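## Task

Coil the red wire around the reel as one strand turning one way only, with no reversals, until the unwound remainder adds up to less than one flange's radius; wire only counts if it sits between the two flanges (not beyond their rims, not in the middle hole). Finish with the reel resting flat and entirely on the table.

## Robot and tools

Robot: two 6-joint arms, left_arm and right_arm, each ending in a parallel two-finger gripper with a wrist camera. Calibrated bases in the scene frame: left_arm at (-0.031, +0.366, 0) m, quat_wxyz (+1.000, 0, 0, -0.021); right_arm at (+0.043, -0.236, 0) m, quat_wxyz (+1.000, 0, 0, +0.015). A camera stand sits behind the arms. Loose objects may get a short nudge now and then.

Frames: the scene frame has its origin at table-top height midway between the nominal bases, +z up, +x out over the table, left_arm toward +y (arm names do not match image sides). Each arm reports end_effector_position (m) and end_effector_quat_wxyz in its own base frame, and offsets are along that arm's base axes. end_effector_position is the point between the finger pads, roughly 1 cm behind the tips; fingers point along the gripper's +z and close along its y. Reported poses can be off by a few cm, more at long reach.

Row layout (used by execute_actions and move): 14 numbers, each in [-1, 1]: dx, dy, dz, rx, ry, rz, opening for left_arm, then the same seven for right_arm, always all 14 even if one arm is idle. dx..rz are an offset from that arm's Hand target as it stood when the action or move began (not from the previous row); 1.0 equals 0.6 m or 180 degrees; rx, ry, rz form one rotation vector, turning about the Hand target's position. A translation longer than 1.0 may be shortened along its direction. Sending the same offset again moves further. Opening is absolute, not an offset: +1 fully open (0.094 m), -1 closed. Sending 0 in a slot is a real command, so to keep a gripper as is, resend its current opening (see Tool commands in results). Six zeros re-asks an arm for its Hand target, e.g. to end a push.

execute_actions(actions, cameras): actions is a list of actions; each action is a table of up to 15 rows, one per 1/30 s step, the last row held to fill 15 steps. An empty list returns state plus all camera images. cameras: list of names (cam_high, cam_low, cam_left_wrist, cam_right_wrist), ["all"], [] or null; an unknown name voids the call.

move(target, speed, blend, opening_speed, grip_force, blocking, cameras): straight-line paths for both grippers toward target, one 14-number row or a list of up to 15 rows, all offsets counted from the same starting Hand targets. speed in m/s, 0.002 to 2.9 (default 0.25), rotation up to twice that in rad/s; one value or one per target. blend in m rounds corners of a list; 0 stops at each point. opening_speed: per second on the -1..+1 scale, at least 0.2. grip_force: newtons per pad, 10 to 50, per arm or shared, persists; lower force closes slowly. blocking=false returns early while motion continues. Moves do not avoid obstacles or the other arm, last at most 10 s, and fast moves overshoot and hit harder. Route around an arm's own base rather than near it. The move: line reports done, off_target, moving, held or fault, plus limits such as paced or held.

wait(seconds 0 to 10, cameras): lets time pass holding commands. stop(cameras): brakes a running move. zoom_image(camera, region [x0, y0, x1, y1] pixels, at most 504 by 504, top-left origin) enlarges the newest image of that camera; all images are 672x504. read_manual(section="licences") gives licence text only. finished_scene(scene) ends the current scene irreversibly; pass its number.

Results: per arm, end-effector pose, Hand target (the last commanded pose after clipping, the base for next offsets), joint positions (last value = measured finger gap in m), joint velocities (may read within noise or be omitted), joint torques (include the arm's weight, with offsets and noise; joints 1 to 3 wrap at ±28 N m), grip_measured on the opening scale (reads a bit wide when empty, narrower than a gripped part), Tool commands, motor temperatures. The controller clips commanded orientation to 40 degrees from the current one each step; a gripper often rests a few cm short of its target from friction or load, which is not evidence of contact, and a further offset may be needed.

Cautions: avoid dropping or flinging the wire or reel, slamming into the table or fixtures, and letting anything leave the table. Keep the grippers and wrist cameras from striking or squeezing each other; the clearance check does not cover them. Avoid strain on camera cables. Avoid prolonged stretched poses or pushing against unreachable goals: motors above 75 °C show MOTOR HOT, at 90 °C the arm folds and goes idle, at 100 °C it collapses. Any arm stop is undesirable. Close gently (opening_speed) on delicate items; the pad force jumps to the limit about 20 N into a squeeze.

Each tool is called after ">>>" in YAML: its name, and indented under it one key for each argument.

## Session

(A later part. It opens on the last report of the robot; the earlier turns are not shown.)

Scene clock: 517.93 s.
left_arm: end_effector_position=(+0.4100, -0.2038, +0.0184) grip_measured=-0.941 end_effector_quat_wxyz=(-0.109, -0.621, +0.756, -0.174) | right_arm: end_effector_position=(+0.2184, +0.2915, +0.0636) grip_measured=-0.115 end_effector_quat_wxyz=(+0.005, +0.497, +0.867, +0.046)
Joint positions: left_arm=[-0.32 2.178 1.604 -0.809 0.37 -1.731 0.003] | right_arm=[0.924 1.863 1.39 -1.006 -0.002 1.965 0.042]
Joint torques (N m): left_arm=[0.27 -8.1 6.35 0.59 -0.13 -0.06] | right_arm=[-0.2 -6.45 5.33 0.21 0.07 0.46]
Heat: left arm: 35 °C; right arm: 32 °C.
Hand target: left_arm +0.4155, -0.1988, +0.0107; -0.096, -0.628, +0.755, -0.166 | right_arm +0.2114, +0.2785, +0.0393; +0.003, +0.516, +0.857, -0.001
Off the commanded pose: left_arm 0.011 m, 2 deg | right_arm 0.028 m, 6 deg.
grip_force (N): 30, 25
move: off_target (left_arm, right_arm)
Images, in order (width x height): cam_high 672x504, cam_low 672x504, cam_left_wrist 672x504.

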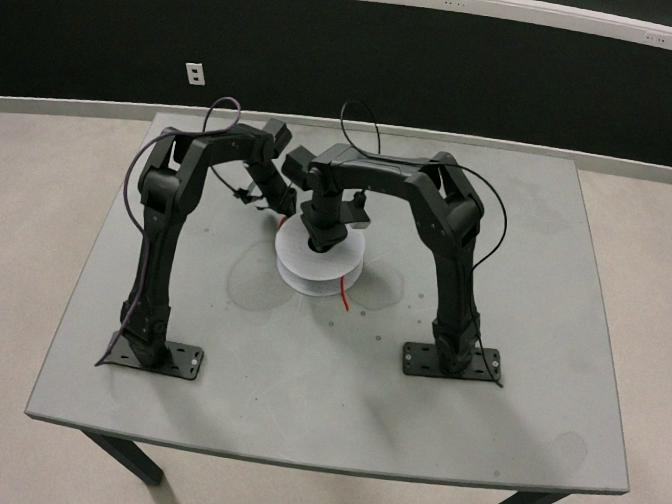

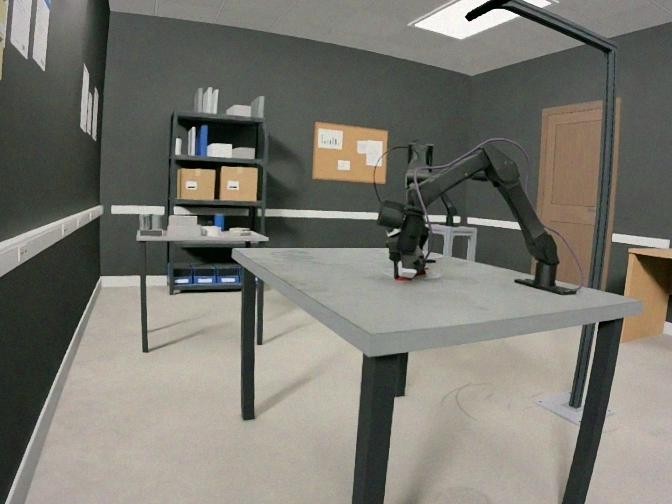

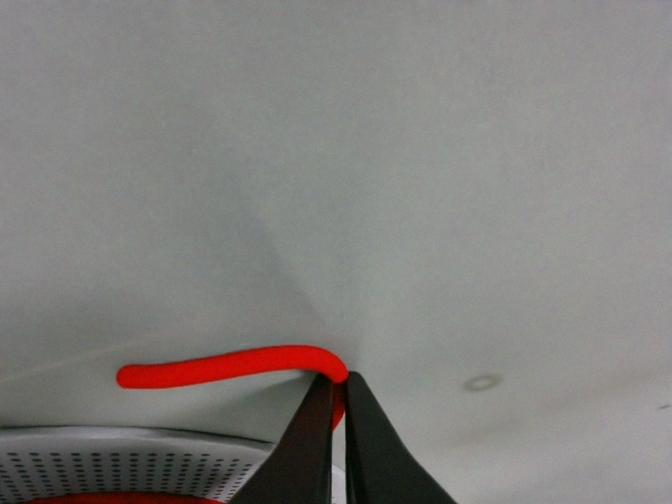

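>>> move:
  target: [0,0,0,0,0,0,-0.95,0.011,0.02,0.018,0,0,0,-0.95]
  opening_speed: 0.4
  speed: 0.1

>>> move:
  target:
    - [0,0,0,0,0,0,-0.95,0,0,0.1,0,0,0,-0.95]
    - [0,0,0,0,0,0,-0.95,0,0,0.1,0,0,0.41,-0.95]
  cameras: ["cam_right_wrist","cam_high"]

Scene clock: 523.83 s.
left_arm: end_effector_position=(+0.4100, -0.2038, +0.0184) grip_measured=-0.941 end_effector_quat_wxyz=(-0.109, -0.621, +0.756, -0.174) | right_arm: end_effector_position=(+0.2188, +0.2921, +0.0535) grip_measured=-0.948 end_effector_quat_wxyz=(+0.001, +0.513, +0.858, +0.014)
Joint positions: left_arm=[-0.32 2.178 1.604 -0.809 0.37 -1.731 0.003] | right_arm=[0.924 1.933 1.447 -1.057 -0.002 2.002 0.002]
Joint torques (N m): left_arm=[0.27 -8.1 6.35 0.59 -0.13 -0.06] | right_arm=[0.16 -9.37 8.73 0 0.08 0.1]
Heat: left arm: 35 °C; right arm: 32 °C.
Hand target: left_arm +0.4155, -0.1988, +0.0107; -0.096, -0.628, +0.755, -0.166 | right_arm +0.2181, +0.2906, +0.0502; +0.003, +0.516, +0.857, -0.001
Off the commanded pose: left_arm 0.011 m, 2 deg | right_arm 0.004 m, 2 deg.
grip_force (N): 30, 25
move: off_target (left_arm)

Scene clock: 528.27 s.
left_arm: end_effector_position=(+0.4100, -0.2038, +0.0184) grip_measured=-0.941 end_effector_quat_wxyz=(-0.109, -0.621, +0.756, -0.174) | right_arm: end_effector_position=(+0.2184, +0.2915, +0.1021) grip_measured=-0.948 end_effector_quat_wxyz=(-0.002, -0.097, +0.995, -0.001)
Joint positions: left_arm=[-0.32 2.178 1.604 -0.809 0.37 -1.731 0.003] | right_arm=[0.924 1.933 1.642 -1.284 -0.002 0.73 0.002]
Joint torques (N m): left_arm=[0.28 -8.09 6.35 0.59 -0.13 -0.05] | right_arm=[0.01 -12.52 8.13 0.07 0 -0.11]
Heat: left arm: 36 °C; right arm: 32 °C.
Hand target: left_arm +0.4155, -0.1988, +0.0107; -0.096, -0.628, +0.755, -0.166 | right_arm +0.2181, +0.2906, +0.1101; +0.003, -0.102, +0.995, +0.001
Off the commanded pose: left_arm 0.011 m, 2 deg | right_arm 0.008 m, 1 deg.
grip_force (N): 30, 25
move: off_target (left_arm)
Images, in order (width x height): cam_high 672x504, cam_right_wrist 672x504.

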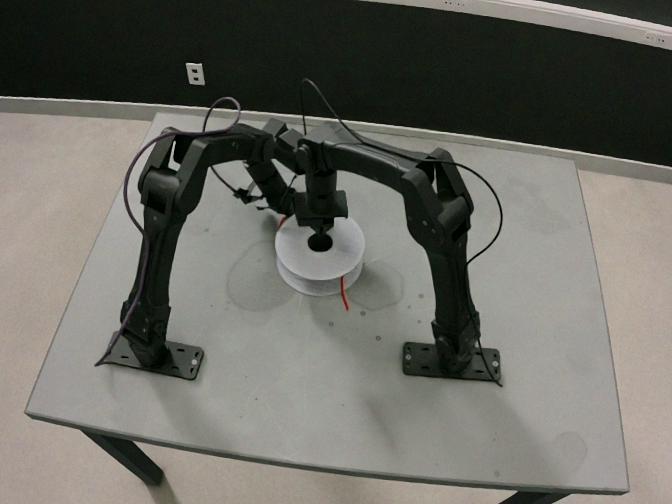

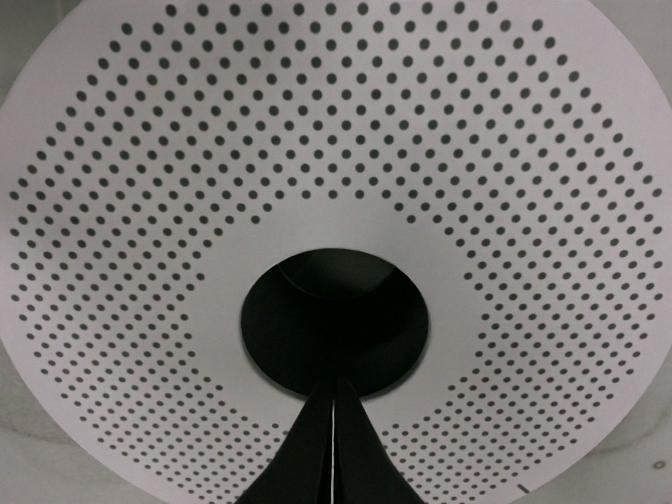

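>>> move:
  target: [0,0,0,0,0,0,-0.95,-0.002,-0.002,-0.117,0,0,0,-0.95]
  speed: 0.1

>>> move:
  target: [0,0,0,0,0,0,-0.95,0,0,0,0,0,0,-0.1]
  opening_speed: 0.3

>>> move:
  target: [0,0,0,0,0,0,-0.78,0,0,0,0,0,0,-0.1]

>>> move:
  target: [0,0,0,0,0,0,-0.78,-0.008,-0.013,0,0,0,-0.28,-0.1]
  speed: 0.15
  cameras: ["cam_left_wrist","cam_high"]

>>> zoom_image:
  camera: "cam_high"
  region: [220, 150, 420, 330]

Scene clock: 531.00 s.
left_arm: end_effector_position=(+0.4100, -0.2038, +0.0184) grip_measured=-0.941 end_effector_quat_wxyz=(-0.109, -0.621, +0.756, -0.174) | right_arm: end_effector_position=(+0.2181, +0.2912, +0.0503) grip_measured=-0.948 end_effector_quat_wxyz=(+0.008, -0.097, +0.995, +0.010)
Joint positions: left_arm=[-0.32 2.178 1.604 -0.809 0.37 -1.731 0.003] | right_arm=[0.924 1.933 1.434 -1.045 -0.002 0.73 0.002]
Joint torques (N m): left_arm=[0.27 -8.1 6.35 0.59 -0.13 -0.05] | right_arm=[0.1 -9.37 6.01 0.38 0 -0.1]
Heat: left arm: 36 °C; right arm: 32 °C.
Hand target: left_arm +0.4155, -0.1988, +0.0107; -0.096, -0.628, +0.755, -0.166 | right_arm +0.2169, +0.2894, +0.0399; +0.003, -0.102, +0.995, +0.001
Off the commanded pose: left_arm 0.011 m, 2 deg | right_arm 0.011 m, 1 deg.
grip_force (N): 30, 25
move: off_target (left_arm, right_arm)

Scene clock: 534.03 s.
left_arm: end_effector_position=(+0.4100, -0.2038, +0.0184) grip_measured=-0.941 end_effector_quat_wxyz=(-0.109, -0.621, +0.756, -0.174) | right_arm: end_effector_position=(+0.2193, +0.2927, +0.0615) grip_measured=-0.133 end_effector_quat_wxyz=(+0.017, -0.097, +0.995, +0.020)
Joint positions: left_arm=[-0.32 2.178 1.604 -0.809 0.37 -1.731 0.003] | right_arm=[0.924 1.906 1.441 -1.054 -0.002 0.729 0.041]
Joint torques (N m): left_arm=[0.28 -8.1 6.35 0.59 -0.14 -0.06] | right_arm=[0.13 -7.32 5.27 0.53 0.02 -0.09]
Heat: left arm: 36 °C; right arm: 32 °C.
Hand target: left_arm +0.4155, -0.1988, +0.0107; -0.096, -0.628, +0.755, -0.166 | right_arm +0.2170, +0.2895, +0.0400; +0.003, -0.102, +0.995, +0.001
Off the commanded pose: left_arm 0.011 m, 2 deg | right_arm 0.022 m, 3 deg.
grip_force (N): 30, 25
move: off_target (left_arm, right_arm)

Scene clock: 534.53 s.
left_arm: end_effector_position=(+0.4117, -0.2034, +0.0184) grip_measured=-0.782 end_effector_quat_wxyz=(-0.105, -0.621, +0.757, -0.175) | right_arm: end_effector_position=(+0.2193, +0.2927, +0.0615) grip_measured=-0.133 end_effector_quat_wxyz=(+0.017, -0.097, +0.995, +0.020)
Joint positions: left_arm=[-0.32 2.178 1.604 -0.803 0.365 -1.731 0.01] | right_arm=[0.924 1.906 1.441 -1.054 -0.002 0.729 0.041]
Joint torques (N m): left_arm=[0.27 -8.09 6.37 0.54 -0.08 -0.05] | right_arm=[0.14 -7.32 5.37 0.54 0 -0.08]
Heat: left arm: 36 °C; right arm: 32 °C.
Hand target: left_arm +0.4156, -0.1988, +0.0107; -0.096, -0.628, +0.755, -0.166 | right_arm +0.2170, +0.2895, +0.0400; +0.003, -0.102, +0.995, +0.001
Off the commanded pose: left_arm 0.010 m, 2 deg | right_arm 0.022 m, 3 deg.
grip_force (N): 30, 25
move: off_target (right_arm)

Scene clock: 538.17 s.
left_arm: end_effector_position=(+0.4116, -0.2037, +0.0185) grip_measured=-0.782 end_effector_quat_wxyz=(-0.106, -0.621, +0.757, -0.175) | right_arm: end_effector_position=(+0.2243, +0.2987, +0.0642) grip_measured=-0.114 end_effector_quat_wxyz=(+0.016, +0.315, +0.948, +0.046)
Joint positions: left_arm=[-0.32 2.178 1.604 -0.803 0.367 -1.731 0.01] | right_arm=[0.924 1.892 1.431 -1.012 0.001 1.566 0.042]
Joint torques (N m): left_arm=[0.28 -8.09 6.38 0.54 -0.09 -0.05] | right_arm=[0.16 -8.46 3.25 0.23 0.04 0.36]
Heat: left arm: 36 °C; right arm: 32 °C.
Hand target: left_arm +0.4156, -0.1988, +0.0107; -0.096, -0.628, +0.755, -0.166 | right_arm +0.2121, +0.2816, +0.0400; +0.003, +0.331, +0.944, +0.000
Off the commanded pose: left_arm 0.010 m, 2 deg | right_arm 0.032 m, 6 deg.
grip_force (N): 30, 25
move: off_target (right_arm)
Images, in order (width x height): cam_high 672x504, cam_left_wrist 672x504.

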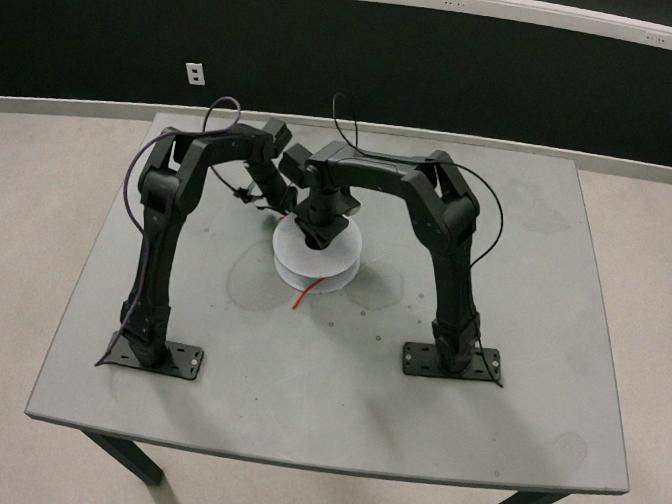

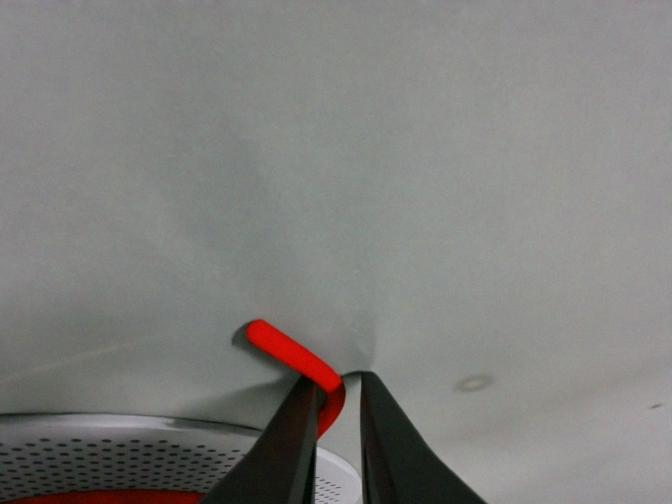

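Scaled by 2.520 from the camera's 672x504 image, which has a finer 960x720 frame.

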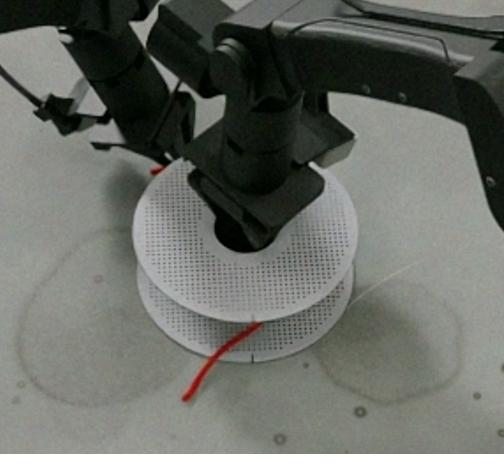

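>>> move:
  target: [0,0,0,0,0,0,-0.78,0,0,0,0,0,-0.13,-0.1]
  speed: 0.15
  cameras: ["cam_left_wrist","cam_high"]

>>> zoom_image:
  camera: "cam_high"
  region: [220, 150, 420, 330]

Scene clock: 541.20 s.
left_arm: end_effector_position=(+0.4116, -0.2037, +0.0185) grip_measured=-0.782 end_effector_quat_wxyz=(-0.106, -0.621, +0.757, -0.175) | right_arm: end_effector_position=(+0.2243, +0.2987, +0.0646) grip_measured=-0.111 end_effector_quat_wxyz=(+0.006, +0.499, +0.865, +0.048)
Joint positions: left_arm=[-0.32 2.178 1.604 -0.803 0.367 -1.731 0.01] | right_arm=[0.924 1.891 1.431 -1.012 0.001 1.971 0.042]
Joint torques (N m): left_arm=[0.25 -8.1 6.37 0.54 -0.09 -0.06] | right_arm=[0.14 -8.25 3.56 0.2 0.03 0.41]
Heat: left arm: 36 °C; right arm: 32 °C.
Hand target: left_arm +0.4156, -0.1988, +0.0107; -0.096, -0.628, +0.755, -0.166 | right_arm +0.2121, +0.2816, +0.0399; +0.003, +0.516, +0.857, -0.001
Off the commanded pose: left_arm 0.010 m, 2 deg | right_arm 0.032 m, 6 deg.
grip_force (N): 30, 25
move: off_target (right_arm)
Images, in order (width x height): cam_high 672x504, cam_left_wrist 672x504.

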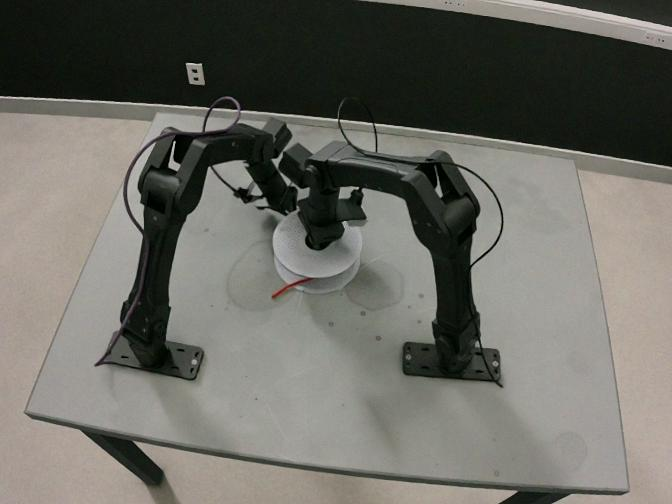

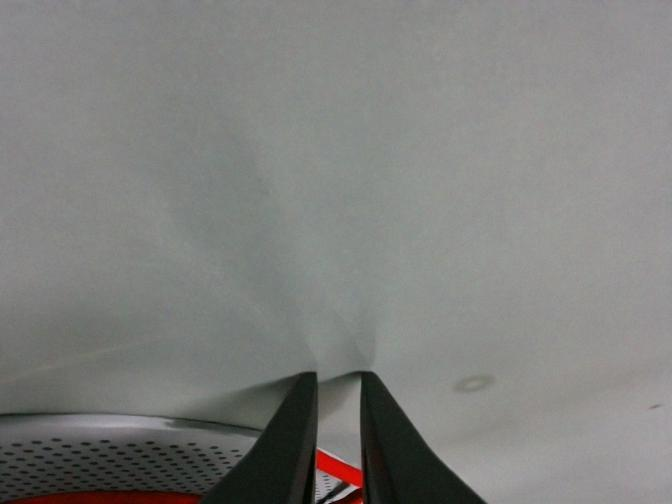

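Scaled by 2.520 from the camera's 672x504 image, which has a finer 960x720 frame.

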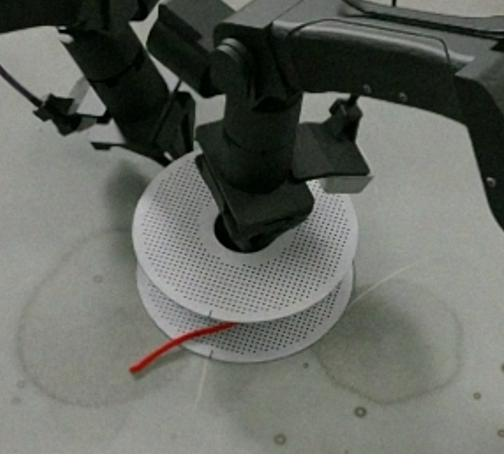

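>>> move:
  target:
    - [-0.01,0.04,0.1,0,0,0,-0.78,0,0,0,0,0,0,-0.1]
    - [-0.08,0.1,0.22,0,0,0,-0.78,0,0,0,0,0,0,-0.1]
  speed: 0.15
  cameras: ["cam_left_wrist","cam_high","cam_low"]

>>> zoom_image:
  camera: "cam_low"
  region: [370, 220, 500, 320]

Scene clock: 544.80 s.
left_arm: end_effector_position=(+0.3694, -0.1400, +0.1289) grip_measured=-0.782 end_effector_quat_wxyz=(-0.102, -0.631, +0.753, -0.156) | right_arm: end_effector_position=(+0.2243, +0.2987, +0.0646) grip_measured=-0.111 end_effector_quat_wxyz=(+0.006, +0.500, +0.865, +0.048)
Joint positions: left_arm=[-0.206 1.912 1.668 -1.202 0.354 -1.623 0.01] | right_arm=[0.924 1.891 1.431 -1.012 0.001 1.972 0.042]
Joint torques (N m): left_arm=[0.36 -9.81 7.01 0.14 0.27 0.08] | right_arm=[0.13 -8.24 3.58 0.19 0.07 0.42]
Heat: left arm: 37 °C; right arm: 32 °C.
Hand target: left_arm +0.3677, -0.1387, +0.1428; -0.096, -0.627, +0.755, -0.166 | right_arm +0.2121, +0.2816, +0.0399; +0.003, +0.516, +0.857, -0.001
Off the commanded pose: left_arm 0.014 m, 1 deg | right_arm 0.032 m, 6 deg.
grip_force (N): 30, 25
move: off_target (left_arm, right_arm)
Images, in order (width x height): cam_high 672x504, cam_low 672x504, cam_left_wrist 672x504.

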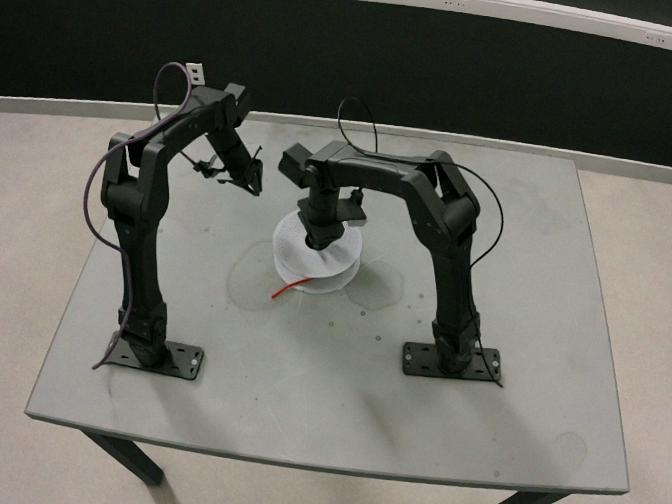

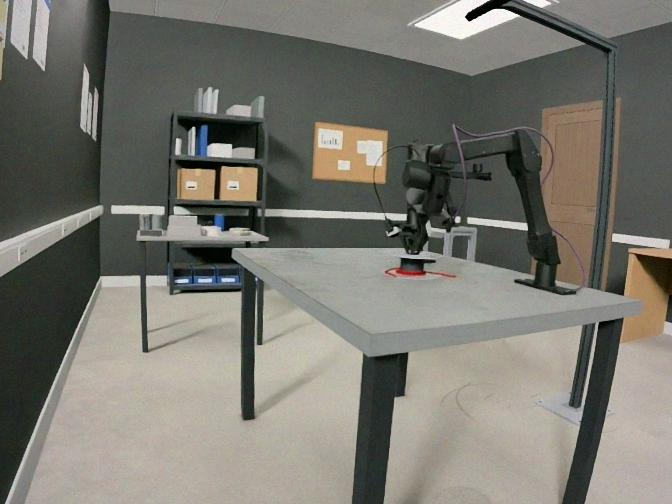

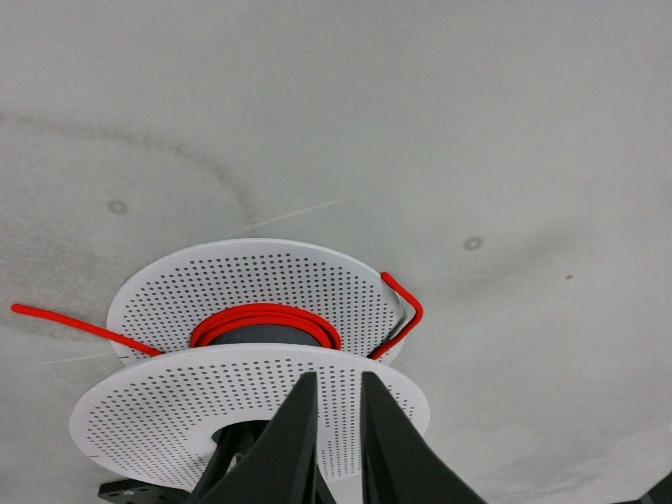

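Scaled by 3.877 from the camera's 672x504 image, which has a finer 960x720 frame.

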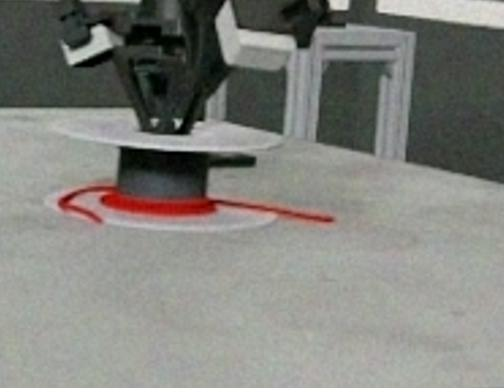

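>>> move:
  target:
    - [-0.2995,-0.10,-0.05,0.0257,-0.1585,-0.1856,-1,0,0,0,0,0,0,-0.1]
    - [-0.2995,-0.142,-0.105,0.0257,-0.1585,-0.1856,-1,0,0,0,0,0,0,-0.1]
  speed: 0.2
  cameras: ["cam_left_wrist","cam_high"]

Scene clock: 563.63 s.
left_arm: end_effector_position=(+0.1862, -0.2224, +0.0799) grip_measured=-0.995 end_effector_quat_wxyz=(+0.065, -0.330, +0.909, -0.247) | right_arm: end_effector_position=(+0.2243, +0.2987, +0.0646) grip_measured=-0.111 end_effector_quat_wxyz=(+0.006, +0.500, +0.865, +0.048)
Joint positions: left_arm=[-0.838 1.197 0.69 -0.55 0.062 -1.552 0] | right_arm=[0.924 1.891 1.431 -1.012 0.001 1.972 0.042]
Joint torques (N m): left_arm=[-0.64 -2.28 6.2 1.14 -0.14 -0.07] | right_arm=[0.13 -8.2 3.47 0.22 0.05 0.41]
Heat: left arm: 36 °C; right arm: 33 °C.
Hand target: left_arm +0.1879, -0.2239, +0.0798; +0.071, -0.330, +0.907, -0.250 | right_arm +0.2121, +0.2816, +0.0399; +0.003, +0.516, +0.857, -0.001
Off the commanded pose: left_arm 0.002 m, 1 deg | right_arm 0.032 m, 6 deg.
grip_force (N): 30, 25
move: off_target (right_arm)
Images, in order (width x height): cam_high 672x504, cam_left_wrist 672x504.

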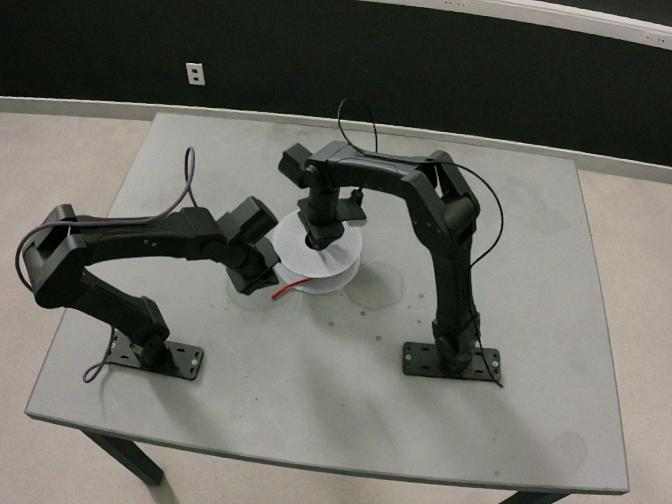

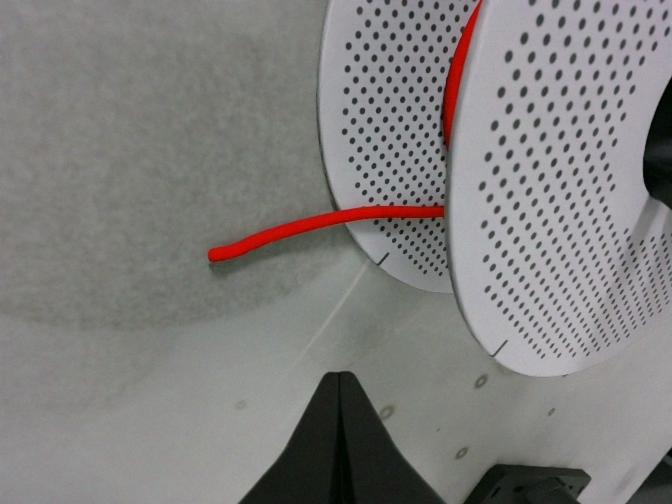

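>>> move:
  target: [-0.0065,-0.0068,-0.108,0,0,0,-1,0,0,0,0,0,0,-0.1]
  speed: 0.1
  cameras: ["cam_left_wrist"]

Scene clock: 569.80 s.
left_arm: end_effector_position=(+0.1839, -0.2280, +0.0173) grip_measured=-0.995 end_effector_quat_wxyz=(+0.066, -0.330, +0.908, -0.250) | right_arm: end_effector_position=(+0.2243, +0.2987, +0.0646) grip_measured=-0.111 end_effector_quat_wxyz=(+0.006, +0.500, +0.865, +0.048)
Joint positions: left_arm=[-0.866 1.338 0.504 -0.215 0.048 -1.577 0] | right_arm=[0.924 1.891 1.431 -1.012 0.001 1.972 0.042]
Joint torques (N m): left_arm=[-0.68 -2.51 5.08 1.18 -0.15 -0.04] | right_arm=[0.14 -8.16 3.48 0.21 0.05 0.42]
Heat: left arm: 35 °C; right arm: 33 °C.
Hand target: left_arm +0.1841, -0.2280, +0.0150; +0.072, -0.330, +0.907, -0.249 | right_arm +0.2121, +0.2816, +0.0399; +0.003, +0.516, +0.857, -0.001
Off the commanded pose: left_arm 0.002 m, 1 deg | right_arm 0.032 m, 6 deg.
grip_force (N): 30, 25
move: off_target (right_arm)
Images, in order (width x height): cam_left_wrist 672x504.

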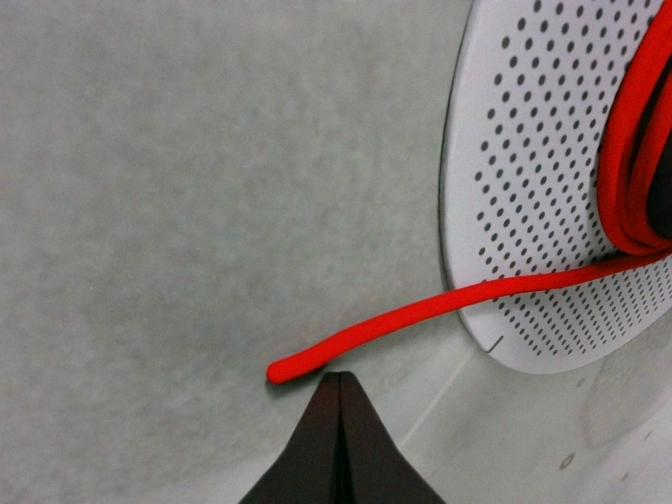

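>>> move:
  target: [0,0,-0.009,0,0,0,-1,0,0,0,0,0,0,-0.1]
  speed: 0.05

>>> move:
  target:
    - [0.034,0.059,0,0,0,0,-1,0,0,0,0,0,0,-0.1]
    - [0.06,0.074,0,0,0,0,-1,0,0,0,0,0,0,-0.1]
  speed: 0.06
  cameras: ["cam_left_wrist","cam_high"]

Scene clock: 572.93 s.
left_arm: end_effector_position=(+0.1859, -0.2303, +0.0145) grip_measured=-0.995 end_effector_quat_wxyz=(+0.069, -0.330, +0.906, -0.256) | right_arm: end_effector_position=(+0.2243, +0.2987, +0.0646) grip_measured=-0.111 end_effector_quat_wxyz=(+0.006, +0.500, +0.865, +0.048)
Joint positions: left_arm=[-0.866 1.352 0.493 -0.176 0.048 -1.577 0] | right_arm=[0.924 1.891 1.431 -1.012 0.001 1.972 0.042]
Joint torques (N m): left_arm=[-0.65 -2.4 4.81 1.14 -0.14 -0.04] | right_arm=[0.16 -8.1 3.51 0.2 0.06 0.44]
Heat: left arm: 35 °C; right arm: 33 °C.
Hand target: left_arm +0.1840, -0.2279, +0.0095; +0.072, -0.330, +0.908, -0.249 | right_arm +0.2121, +0.2816, +0.0399; +0.003, +0.516, +0.857, -0.001
Off the commanded pose: left_arm 0.006 m, 1 deg | right_arm 0.032 m, 6 deg.
grip_force (N): 30, 25
move: off_target (right_arm)

Scene clock: 575.00 s.
left_arm: end_effector_position=(+0.2212, -0.1888, +0.0140) grip_measured=-0.995 end_effector_quat_wxyz=(+0.075, -0.328, +0.904, -0.265) | right_arm: end_effector_position=(+0.2243, +0.2987, +0.0646) grip_measured=-0.111 end_effector_quat_wxyz=(+0.006, +0.501, +0.864, +0.048)
Joint positions: left_arm=[-0.597 1.34 0.473 -0.173 0.182 -1.343 0] | right_arm=[0.924 1.891 1.431 -1.012 0.001 1.975 0.042]
Joint torques (N m): left_arm=[0.66 -1.95 6.39 0.75 0.01 0.12] | right_arm=[0.21 -8.08 3.59 0.2 0.04 0.38]
Heat: left arm: 34 °C; right arm: 33 °C.
Hand target: left_arm +0.2200, -0.1835, +0.0096; +0.072, -0.330, +0.907, -0.249 | right_arm +0.2121, +0.2816, +0.0399; +0.003, +0.516, +0.857, -0.001
Off the commanded pose: left_arm 0.007 m, 2 deg | right_arm 0.032 m, 6 deg.
grip_force (N): 30, 25
move: off_target (right_arm)
Images, in order (width x height): cam_high 672x504, cam_left_wrist 672x504.

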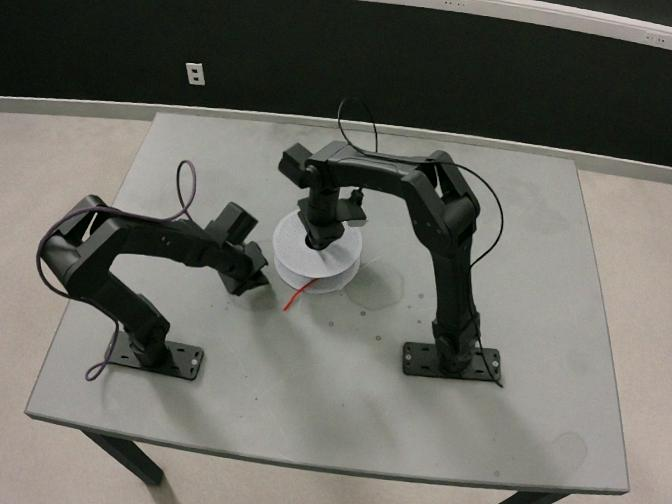

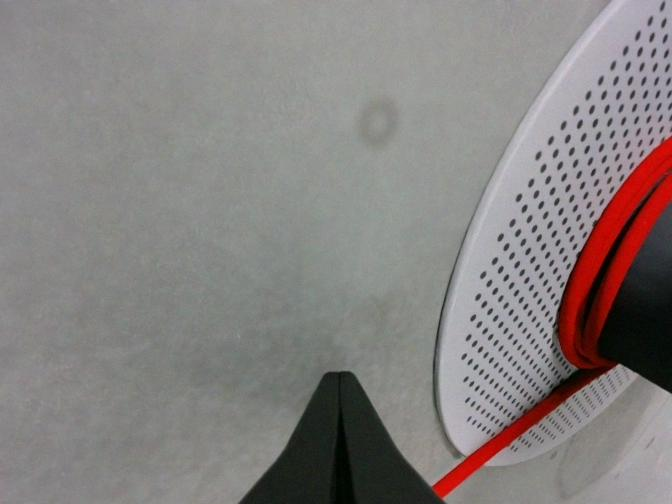

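>>> move:
  target:
    - [0,0.0,0.1,0,0,0,-1,0,0,0,0,0,0,-0.1]
    - [-0.06,-0.074,0.11,0,0,0,-1,0,0,0,0,0,0,-0.1]
  speed: 0.15
  cameras: ["cam_left_wrist"]

Scene clock: 579.00 s.
left_arm: end_effector_position=(+0.1795, -0.2228, +0.0641) grip_measured=-0.995 end_effector_quat_wxyz=(+0.062, -0.331, +0.911, -0.239) | right_arm: end_effector_position=(+0.2243, +0.2987, +0.0646) grip_measured=-0.111 end_effector_quat_wxyz=(+0.006, +0.501, +0.864, +0.048)
Joint positions: left_arm=[-0.866 1.216 0.645 -0.503 0.049 -1.576 0] | right_arm=[0.924 1.891 1.431 -1.012 0.001 1.975 0.042]
Joint torques (N m): left_arm=[-0.69 -3.15 9.09 0.88 -0.17 -0.06] | right_arm=[0.08 -8.16 3.49 0.21 0.04 0.41]
Heat: left arm: 34 °C; right arm: 33 °C.
Hand target: left_arm +0.1841, -0.2280, +0.0755; +0.072, -0.330, +0.908, -0.249 | right_arm +0.2121, +0.2816, +0.0399; +0.003, +0.516, +0.857, -0.001
Off the commanded pose: left_arm 0.013 m, 2 deg | right_arm 0.032 m, 6 deg.
grip_force (N): 30, 25
move: off_target (left_arm, right_arm)
Images, in order (width x height): cam_left_wrist 672x504.

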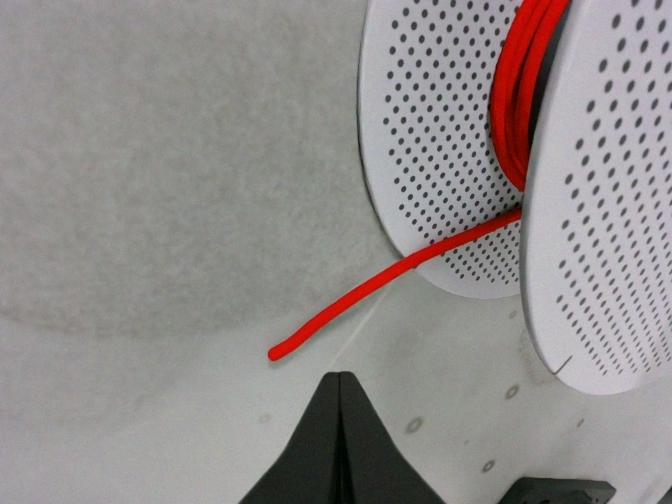

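>>> move:
  target: [0,0.1,0.15,0,0,0,-1,0.017,0.028,0.018,0,0,0,-0.95]
  opening_speed: 0.4
  speed: 0.12

>>> move:
  target:
    - [0,0,0,0,0,0,-1,0,0,0.1,0,0,0,-0.95]
    - [0,0,0,0,0,0,-1,0,0,0.1,0,0,0.36,-0.95]
  cameras: ["cam_right_wrist","cam_high"]

Scene clock: 585.40 s.
left_arm: end_effector_position=(+0.1816, -0.1682, +0.1546) grip_measured=-0.995 end_effector_quat_wxyz=(+0.064, -0.333, +0.910, -0.240) | right_arm: end_effector_position=(+0.2236, +0.2977, +0.0532) grip_measured=-0.948 end_effector_quat_wxyz=(+0.002, +0.515, +0.857, +0.011)
Joint positions: left_arm=[-0.642 1.017 0.904 -0.977 0.151 -1.381 0] | right_arm=[0.924 1.965 1.49 -1.073 0.001 2.005 0.002]
Joint torques (N m): left_arm=[0.68 -1.98 9.1 0.83 0.11 0.1] | right_arm=[0.54 -9.59 9.14 0.04 0.02 0.11]
Heat: left arm: 34 °C; right arm: 33 °C.
Hand target: left_arm +0.1841, -0.1680, +0.1656; +0.072, -0.330, +0.908, -0.250 | right_arm +0.2223, +0.2984, +0.0507; +0.003, +0.516, +0.857, -0.001
Off the commanded pose: left_arm 0.011 m, 1 deg | right_arm 0.003 m, 1 deg.
grip_force (N): 30, 25
move: off_target (left_arm)

Scene clock: 589.50 s.
left_arm: end_effector_position=(+0.1816, -0.1682, +0.1546) grip_measured=-0.995 end_effector_quat_wxyz=(+0.064, -0.333, +0.910, -0.240) | right_arm: end_effector_position=(+0.2241, +0.2983, +0.1040) grip_measured=-0.948 end_effector_quat_wxyz=(+0.000, -0.016, +1.000, -0.001)
Joint positions: left_arm=[-0.642 1.017 0.904 -0.977 0.151 -1.381 0] | right_arm=[0.924 1.965 1.694 -1.301 0.001 0.892 0.002]
Joint torques (N m): left_arm=[0.66 -1.98 9.1 0.83 0.1 0.1] | right_arm=[0.49 -12.46 8.06 0.05 0 -0.11]
Heat: left arm: 33 °C; right arm: 34 °C.
Hand target: left_arm +0.1841, -0.1680, +0.1656; +0.072, -0.330, +0.908, -0.250 | right_arm +0.2223, +0.2983, +0.1107; +0.003, -0.024, +1.000, +0.001
Off the commanded pose: left_arm 0.011 m, 1 deg | right_arm 0.007 m, 1 deg.
grip_force (N): 30, 25
move: off_target (left_arm)
Images, in order (width x height): cam_high 672x504, cam_right_wrist 672x504.

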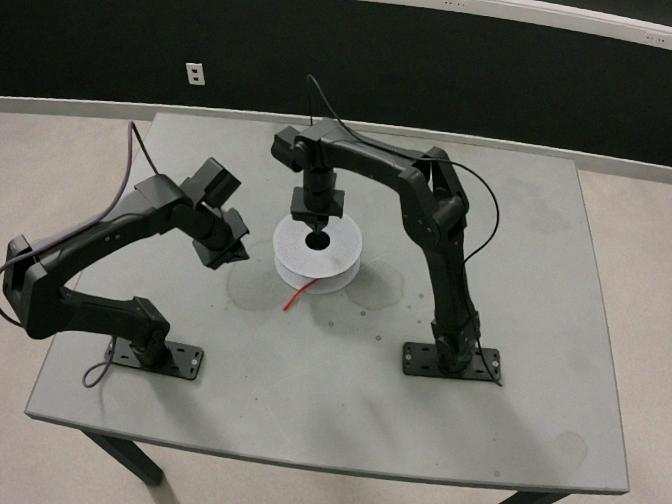

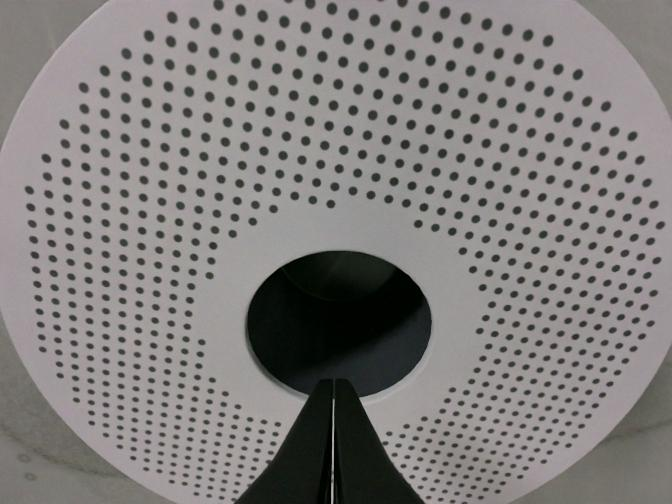

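>>> move:
  target: [0,0,0,0,0,0,-1,0.002,0.001,-0.117,0,0,0,-0.95]
  speed: 0.1

>>> move:
  target: [0,0,0,0,0,0,-1,0,0,0,0,0,0,-0.1]
  opening_speed: 0.3

>>> move:
  target: [0,0,0,0,0,0,-1,-0.02,-0.05,0,0,0,-0.32,-0.1]
  speed: 0.15
  cameras: ["cam_left_wrist","cam_high"]

>>> zoom_image:
  camera: "cam_high"
  region: [220, 150, 420, 330]

Scene clock: 597.67 s.
left_arm: end_effector_position=(+0.1816, -0.1682, +0.1546) grip_measured=-0.995 end_effector_quat_wxyz=(+0.064, -0.333, +0.910, -0.240) | right_arm: end_effector_position=(+0.2252, +0.2998, +0.0499) grip_measured=-0.948 end_effector_quat_wxyz=(+0.007, -0.017, +1.000, +0.009)
Joint positions: left_arm=[-0.642 1.017 0.904 -0.977 0.151 -1.381 0] | right_arm=[0.924 1.978 1.495 -1.065 0.001 0.889 0.002]
Joint torques (N m): left_arm=[0.66 -1.96 9.11 0.82 0.1 0.1] | right_arm=[0.29 -10 6.13 0.38 0.01 -0.1]
Heat: left arm: 33 °C; right arm: 34 °C.
Hand target: left_arm +0.1841, -0.1680, +0.1656; +0.072, -0.330, +0.908, -0.250 | right_arm +0.2235, +0.2989, +0.0405; +0.003, -0.024, +1.000, +0.001
Off the commanded pose: left_arm 0.011 m, 1 deg | right_arm 0.010 m, 1 deg.
grip_force (N): 30, 25
move: off_target (left_arm)

Scene clock: 600.70 s.
left_arm: end_effector_position=(+0.1816, -0.1682, +0.1546) grip_measured=-0.995 end_effector_quat_wxyz=(+0.064, -0.333, +0.910, -0.240) | right_arm: end_effector_position=(+0.2249, +0.2996, +0.0602) grip_measured=-0.159 end_effector_quat_wxyz=(+0.012, -0.019, +1.000, +0.015)
Joint positions: left_arm=[-0.642 1.017 0.904 -0.977 0.151 -1.381 0] | right_arm=[0.924 1.953 1.501 -1.08 0 0.887 0.039]
Joint torques (N m): left_arm=[0.68 -1.99 9.1 0.82 0.1 0.1] | right_arm=[0.25 -8.13 5.52 0.56 0 -0.06]
Heat: left arm: 33 °C; right arm: 34 °C.
Hand target: left_arm +0.1841, -0.1680, +0.1656; +0.072, -0.330, +0.908, -0.250 | right_arm +0.2235, +0.2990, +0.0406; +0.003, -0.024, +1.000, +0.001
Off the commanded pose: left_arm 0.011 m, 1 deg | right_arm 0.020 m, 2 deg.
grip_force (N): 30, 25
move: off_target (left_arm, right_arm)

Scene clock: 604.73 s.
left_arm: end_effector_position=(+0.1816, -0.1682, +0.1546) grip_measured=-0.995 end_effector_quat_wxyz=(+0.064, -0.333, +0.910, -0.240) | right_arm: end_effector_position=(+0.2185, +0.2870, +0.0643) grip_measured=-0.112 end_effector_quat_wxyz=(+0.010, +0.441, +0.896, +0.042)
Joint positions: left_arm=[-0.642 1.017 0.904 -0.977 0.151 -1.381 0] | right_arm=[0.919 1.855 1.382 -1.012 0.003 1.834 0.042]
Joint torques (N m): left_arm=[0.66 -2 9.1 0.82 0.1 0.09] | right_arm=[-1.11 -7.91 3.21 0.3 0.02 0.32]
Motor temperatures (°C): left_arm=[27 32 33 25 23 24 25] | right_arm=[23 34 27 27 22 24 24]
Heat: left arm: 33 °C; right arm: 34 °C.
Hand target: left_arm +0.1841, -0.1680, +0.1656; +0.072, -0.330, +0.908, -0.250 | right_arm +0.2116, +0.2690, +0.0406; +0.003, +0.461, +0.887, +0.000
Off the commanded pose: left_arm 0.011 m, 1 deg | right_arm 0.031 m, 5 deg.
grip_force (N): 30, 25
move: off_target (left_arm, right_arm)
Images, in order (width x height): cam_high 672x504, cam_left_wrist 672x504.

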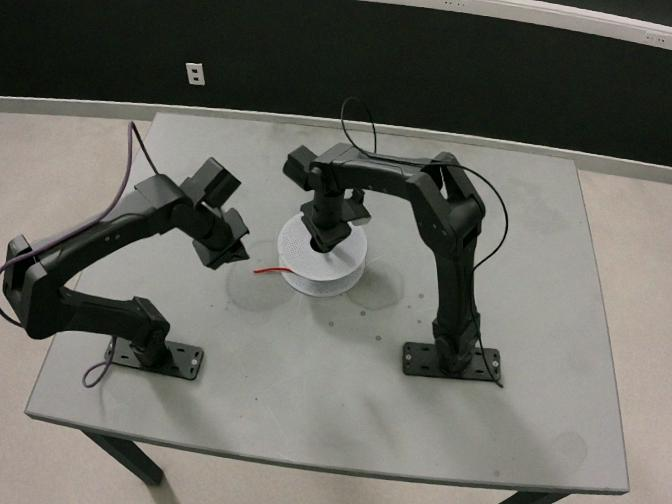

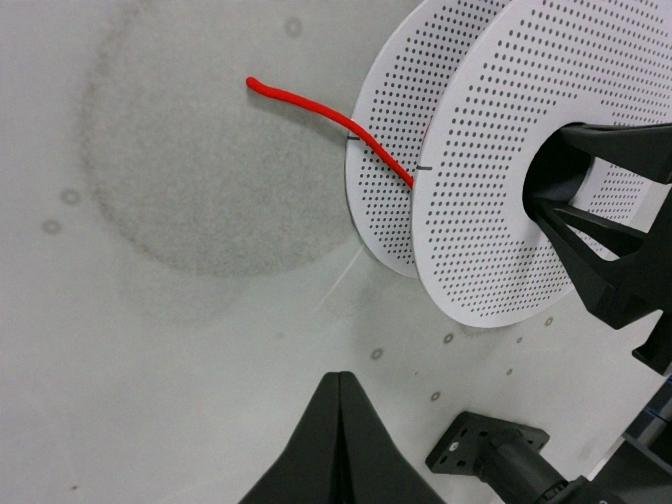

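Scaled by 2.520 from the camera's 672x504 image, which has a finer 960x720 frame.

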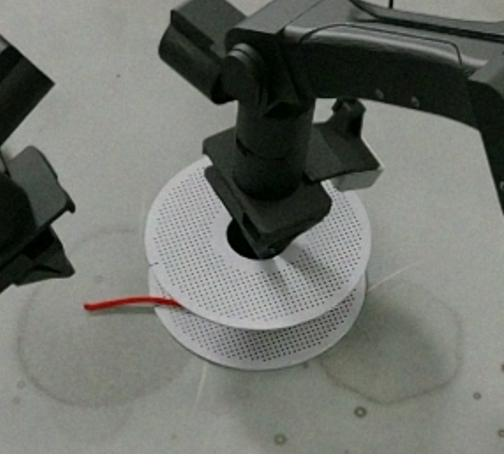

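>>> move:
  target: [0.108,0.004,-0.126,-0.0044,0.1666,0.1624,-0.5,0,0,0,0,0,0,-0.1]
  speed: 0.15
  cameras: ["cam_left_wrist"]

Scene clock: 612.00 s.
left_arm: end_effector_position=(+0.2404, -0.1631, +0.0831) grip_measured=-0.502 end_effector_quat_wxyz=(-0.109, -0.595, +0.786, -0.126) | right_arm: end_effector_position=(+0.2186, +0.2869, +0.0643) grip_measured=-0.112 end_effector_quat_wxyz=(+0.010, +0.442, +0.896, +0.042)
Joint positions: left_arm=[-0.407 1.541 1.064 -0.977 0.314 -1.721 0.023] | right_arm=[0.918 1.855 1.382 -1.012 0.003 1.834 0.042]
Joint torques (N m): left_arm=[0.59 -4.29 8.64 0.33 0.23 -0.08] | right_arm=[-1.17 -7.98 3.3 0.31 0.03 0.36]
Heat: left arm: 33 °C; right arm: 33 °C.
Hand target: left_arm +0.2488, -0.1655, +0.0899; -0.105, -0.599, +0.782, -0.137 | right_arm +0.2116, +0.2690, +0.0406; +0.003, +0.461, +0.887, +0.000
Off the commanded pose: left_arm 0.011 m, 1 deg | right_arm 0.031 m, 5 deg.
grip_force (N): 30, 25
move: off_target (left_arm, right_arm)
Images, in order (width x height): cam_left_wrist 672x504.

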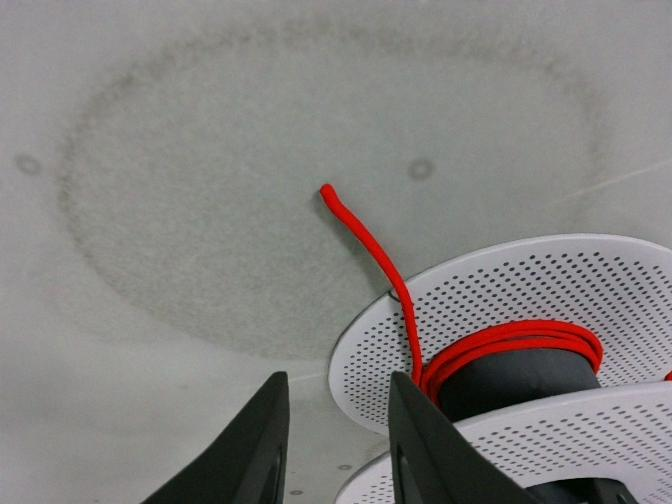

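>>> move:
  target: [-0.001,0.006,-0.126,0,0,0,-0.5,0,0,0,0,0,0,-0.1]
  speed: 0.1
  cameras: ["cam_left_wrist"]

Scene clock: 615.13 s.
left_arm: end_effector_position=(+0.2471, -0.1631, +0.0165) grip_measured=-0.502 end_effector_quat_wxyz=(-0.104, -0.598, +0.783, -0.135) | right_arm: end_effector_position=(+0.2186, +0.2869, +0.0643) grip_measured=-0.112 end_effector_quat_wxyz=(+0.010, +0.442, +0.896, +0.042)
Joint positions: left_arm=[-0.396 1.647 0.884 -0.673 0.316 -1.722 0.023] | right_arm=[0.918 1.855 1.382 -1.012 0.003 1.834 0.042]
Joint torques (N m): left_arm=[0.69 -4.64 4.92 0.46 0.25 0.04] | right_arm=[-1.2 -8.01 3.29 0.31 0.02 0.33]
Heat: left arm: 33 °C; right arm: 33 °C.
Hand target: left_arm +0.2482, -0.1620, +0.0144; -0.105, -0.599, +0.782, -0.137 | right_arm +0.2116, +0.2690, +0.0406; +0.003, +0.461, +0.887, +0.000
Off the commanded pose: left_arm 0.003 m, 0 deg | right_arm 0.031 m, 5 deg.
grip_force (N): 30, 25
move: off_target (right_arm)
Images, in order (width x height): cam_left_wrist 672x504.

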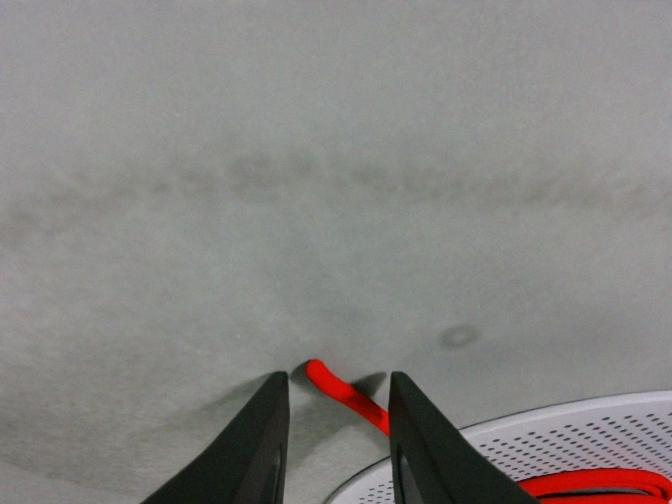

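>>> move:
  target:
    - [0.008,-0.003,0,0,0,0,-0.4,0,0,0,0,0,0,-0.1]
    - [0.008,-0.003,-0.008,0,0,0,-0.4,0,0,0,0,0,0,-0.1]
  speed: 0.05

>>> move:
  target: [0,0,0,0,0,0,-0.96,0,0,0,0,0,0,-0.1]
  cameras: ["cam_left_wrist"]

Scene clock: 617.83 s.
left_arm: end_effector_position=(+0.2458, -0.1646, +0.0147) grip_measured=-0.402 end_effector_quat_wxyz=(-0.113, -0.598, +0.782, -0.135) | right_arm: end_effector_position=(+0.2186, +0.2869, +0.0643) grip_measured=-0.112 end_effector_quat_wxyz=(+0.010, +0.442, +0.896, +0.042)
Joint positions: left_arm=[-0.394 1.657 0.884 -0.671 0.332 -1.722 0.028] | right_arm=[0.918 1.855 1.382 -1.012 0.003 1.834 0.042]
Joint torques (N m): left_arm=[0.49 -3.43 5.72 0.64 0.07 0.04] | right_arm=[-1.18 -8.01 3.25 0.32 0.02 0.34]
Heat: left arm: 33 °C; right arm: 33 °C.
Hand target: left_arm +0.2530, -0.1638, +0.0095; -0.106, -0.599, +0.782, -0.137 | right_arm +0.2116, +0.2690, +0.0406; +0.003, +0.461, +0.887, +0.000
Off the commanded pose: left_arm 0.009 m, 1 deg | right_arm 0.031 m, 5 deg.
grip_force (N): 30, 25
move: off_target (right_arm)

Scene clock: 619.53 s.
left_arm: end_effector_position=(+0.2460, -0.1662, +0.0144) grip_measured=-0.947 end_effector_quat_wxyz=(-0.116, -0.598, +0.781, -0.138) | right_arm: end_effector_position=(+0.2186, +0.2869, +0.0643) grip_measured=-0.112 end_effector_quat_wxyz=(+0.010, +0.442, +0.896, +0.042)
Joint positions: left_arm=[-0.394 1.66 0.884 -0.666 0.34 -1.722 0.002] | right_arm=[0.918 1.855 1.382 -1.012 0.003 1.834 0.042]
Joint torques (N m): left_arm=[0.47 -3.69 5.72 0.59 -0.01 0.05] | right_arm=[-1.17 -7.97 3.23 0.3 0.03 0.34]
Heat: left arm: 33 °C; right arm: 33 °C.
Hand target: left_arm +0.2530, -0.1639, +0.0096; -0.105, -0.599, +0.782, -0.137 | right_arm +0.2116, +0.2690, +0.0406; +0.003, +0.461, +0.887, +0.000
Off the commanded pose: left_arm 0.009 m, 1 deg | right_arm 0.031 m, 5 deg.
grip_force (N): 30, 25
move: off_target (right_arm)
Images, in order (width x height): cam_left_wrist 672x504.

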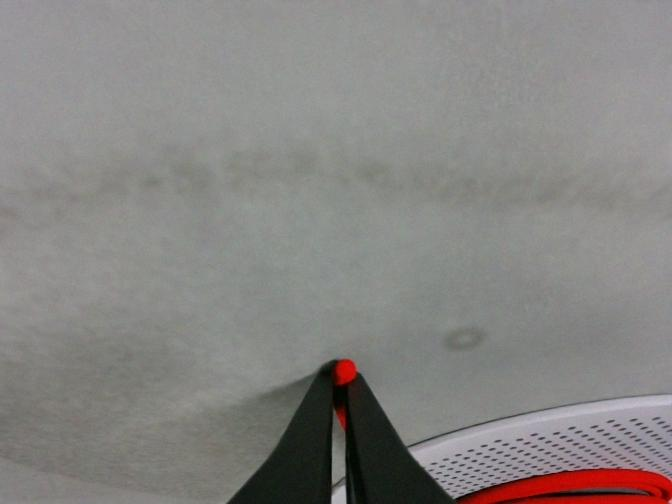

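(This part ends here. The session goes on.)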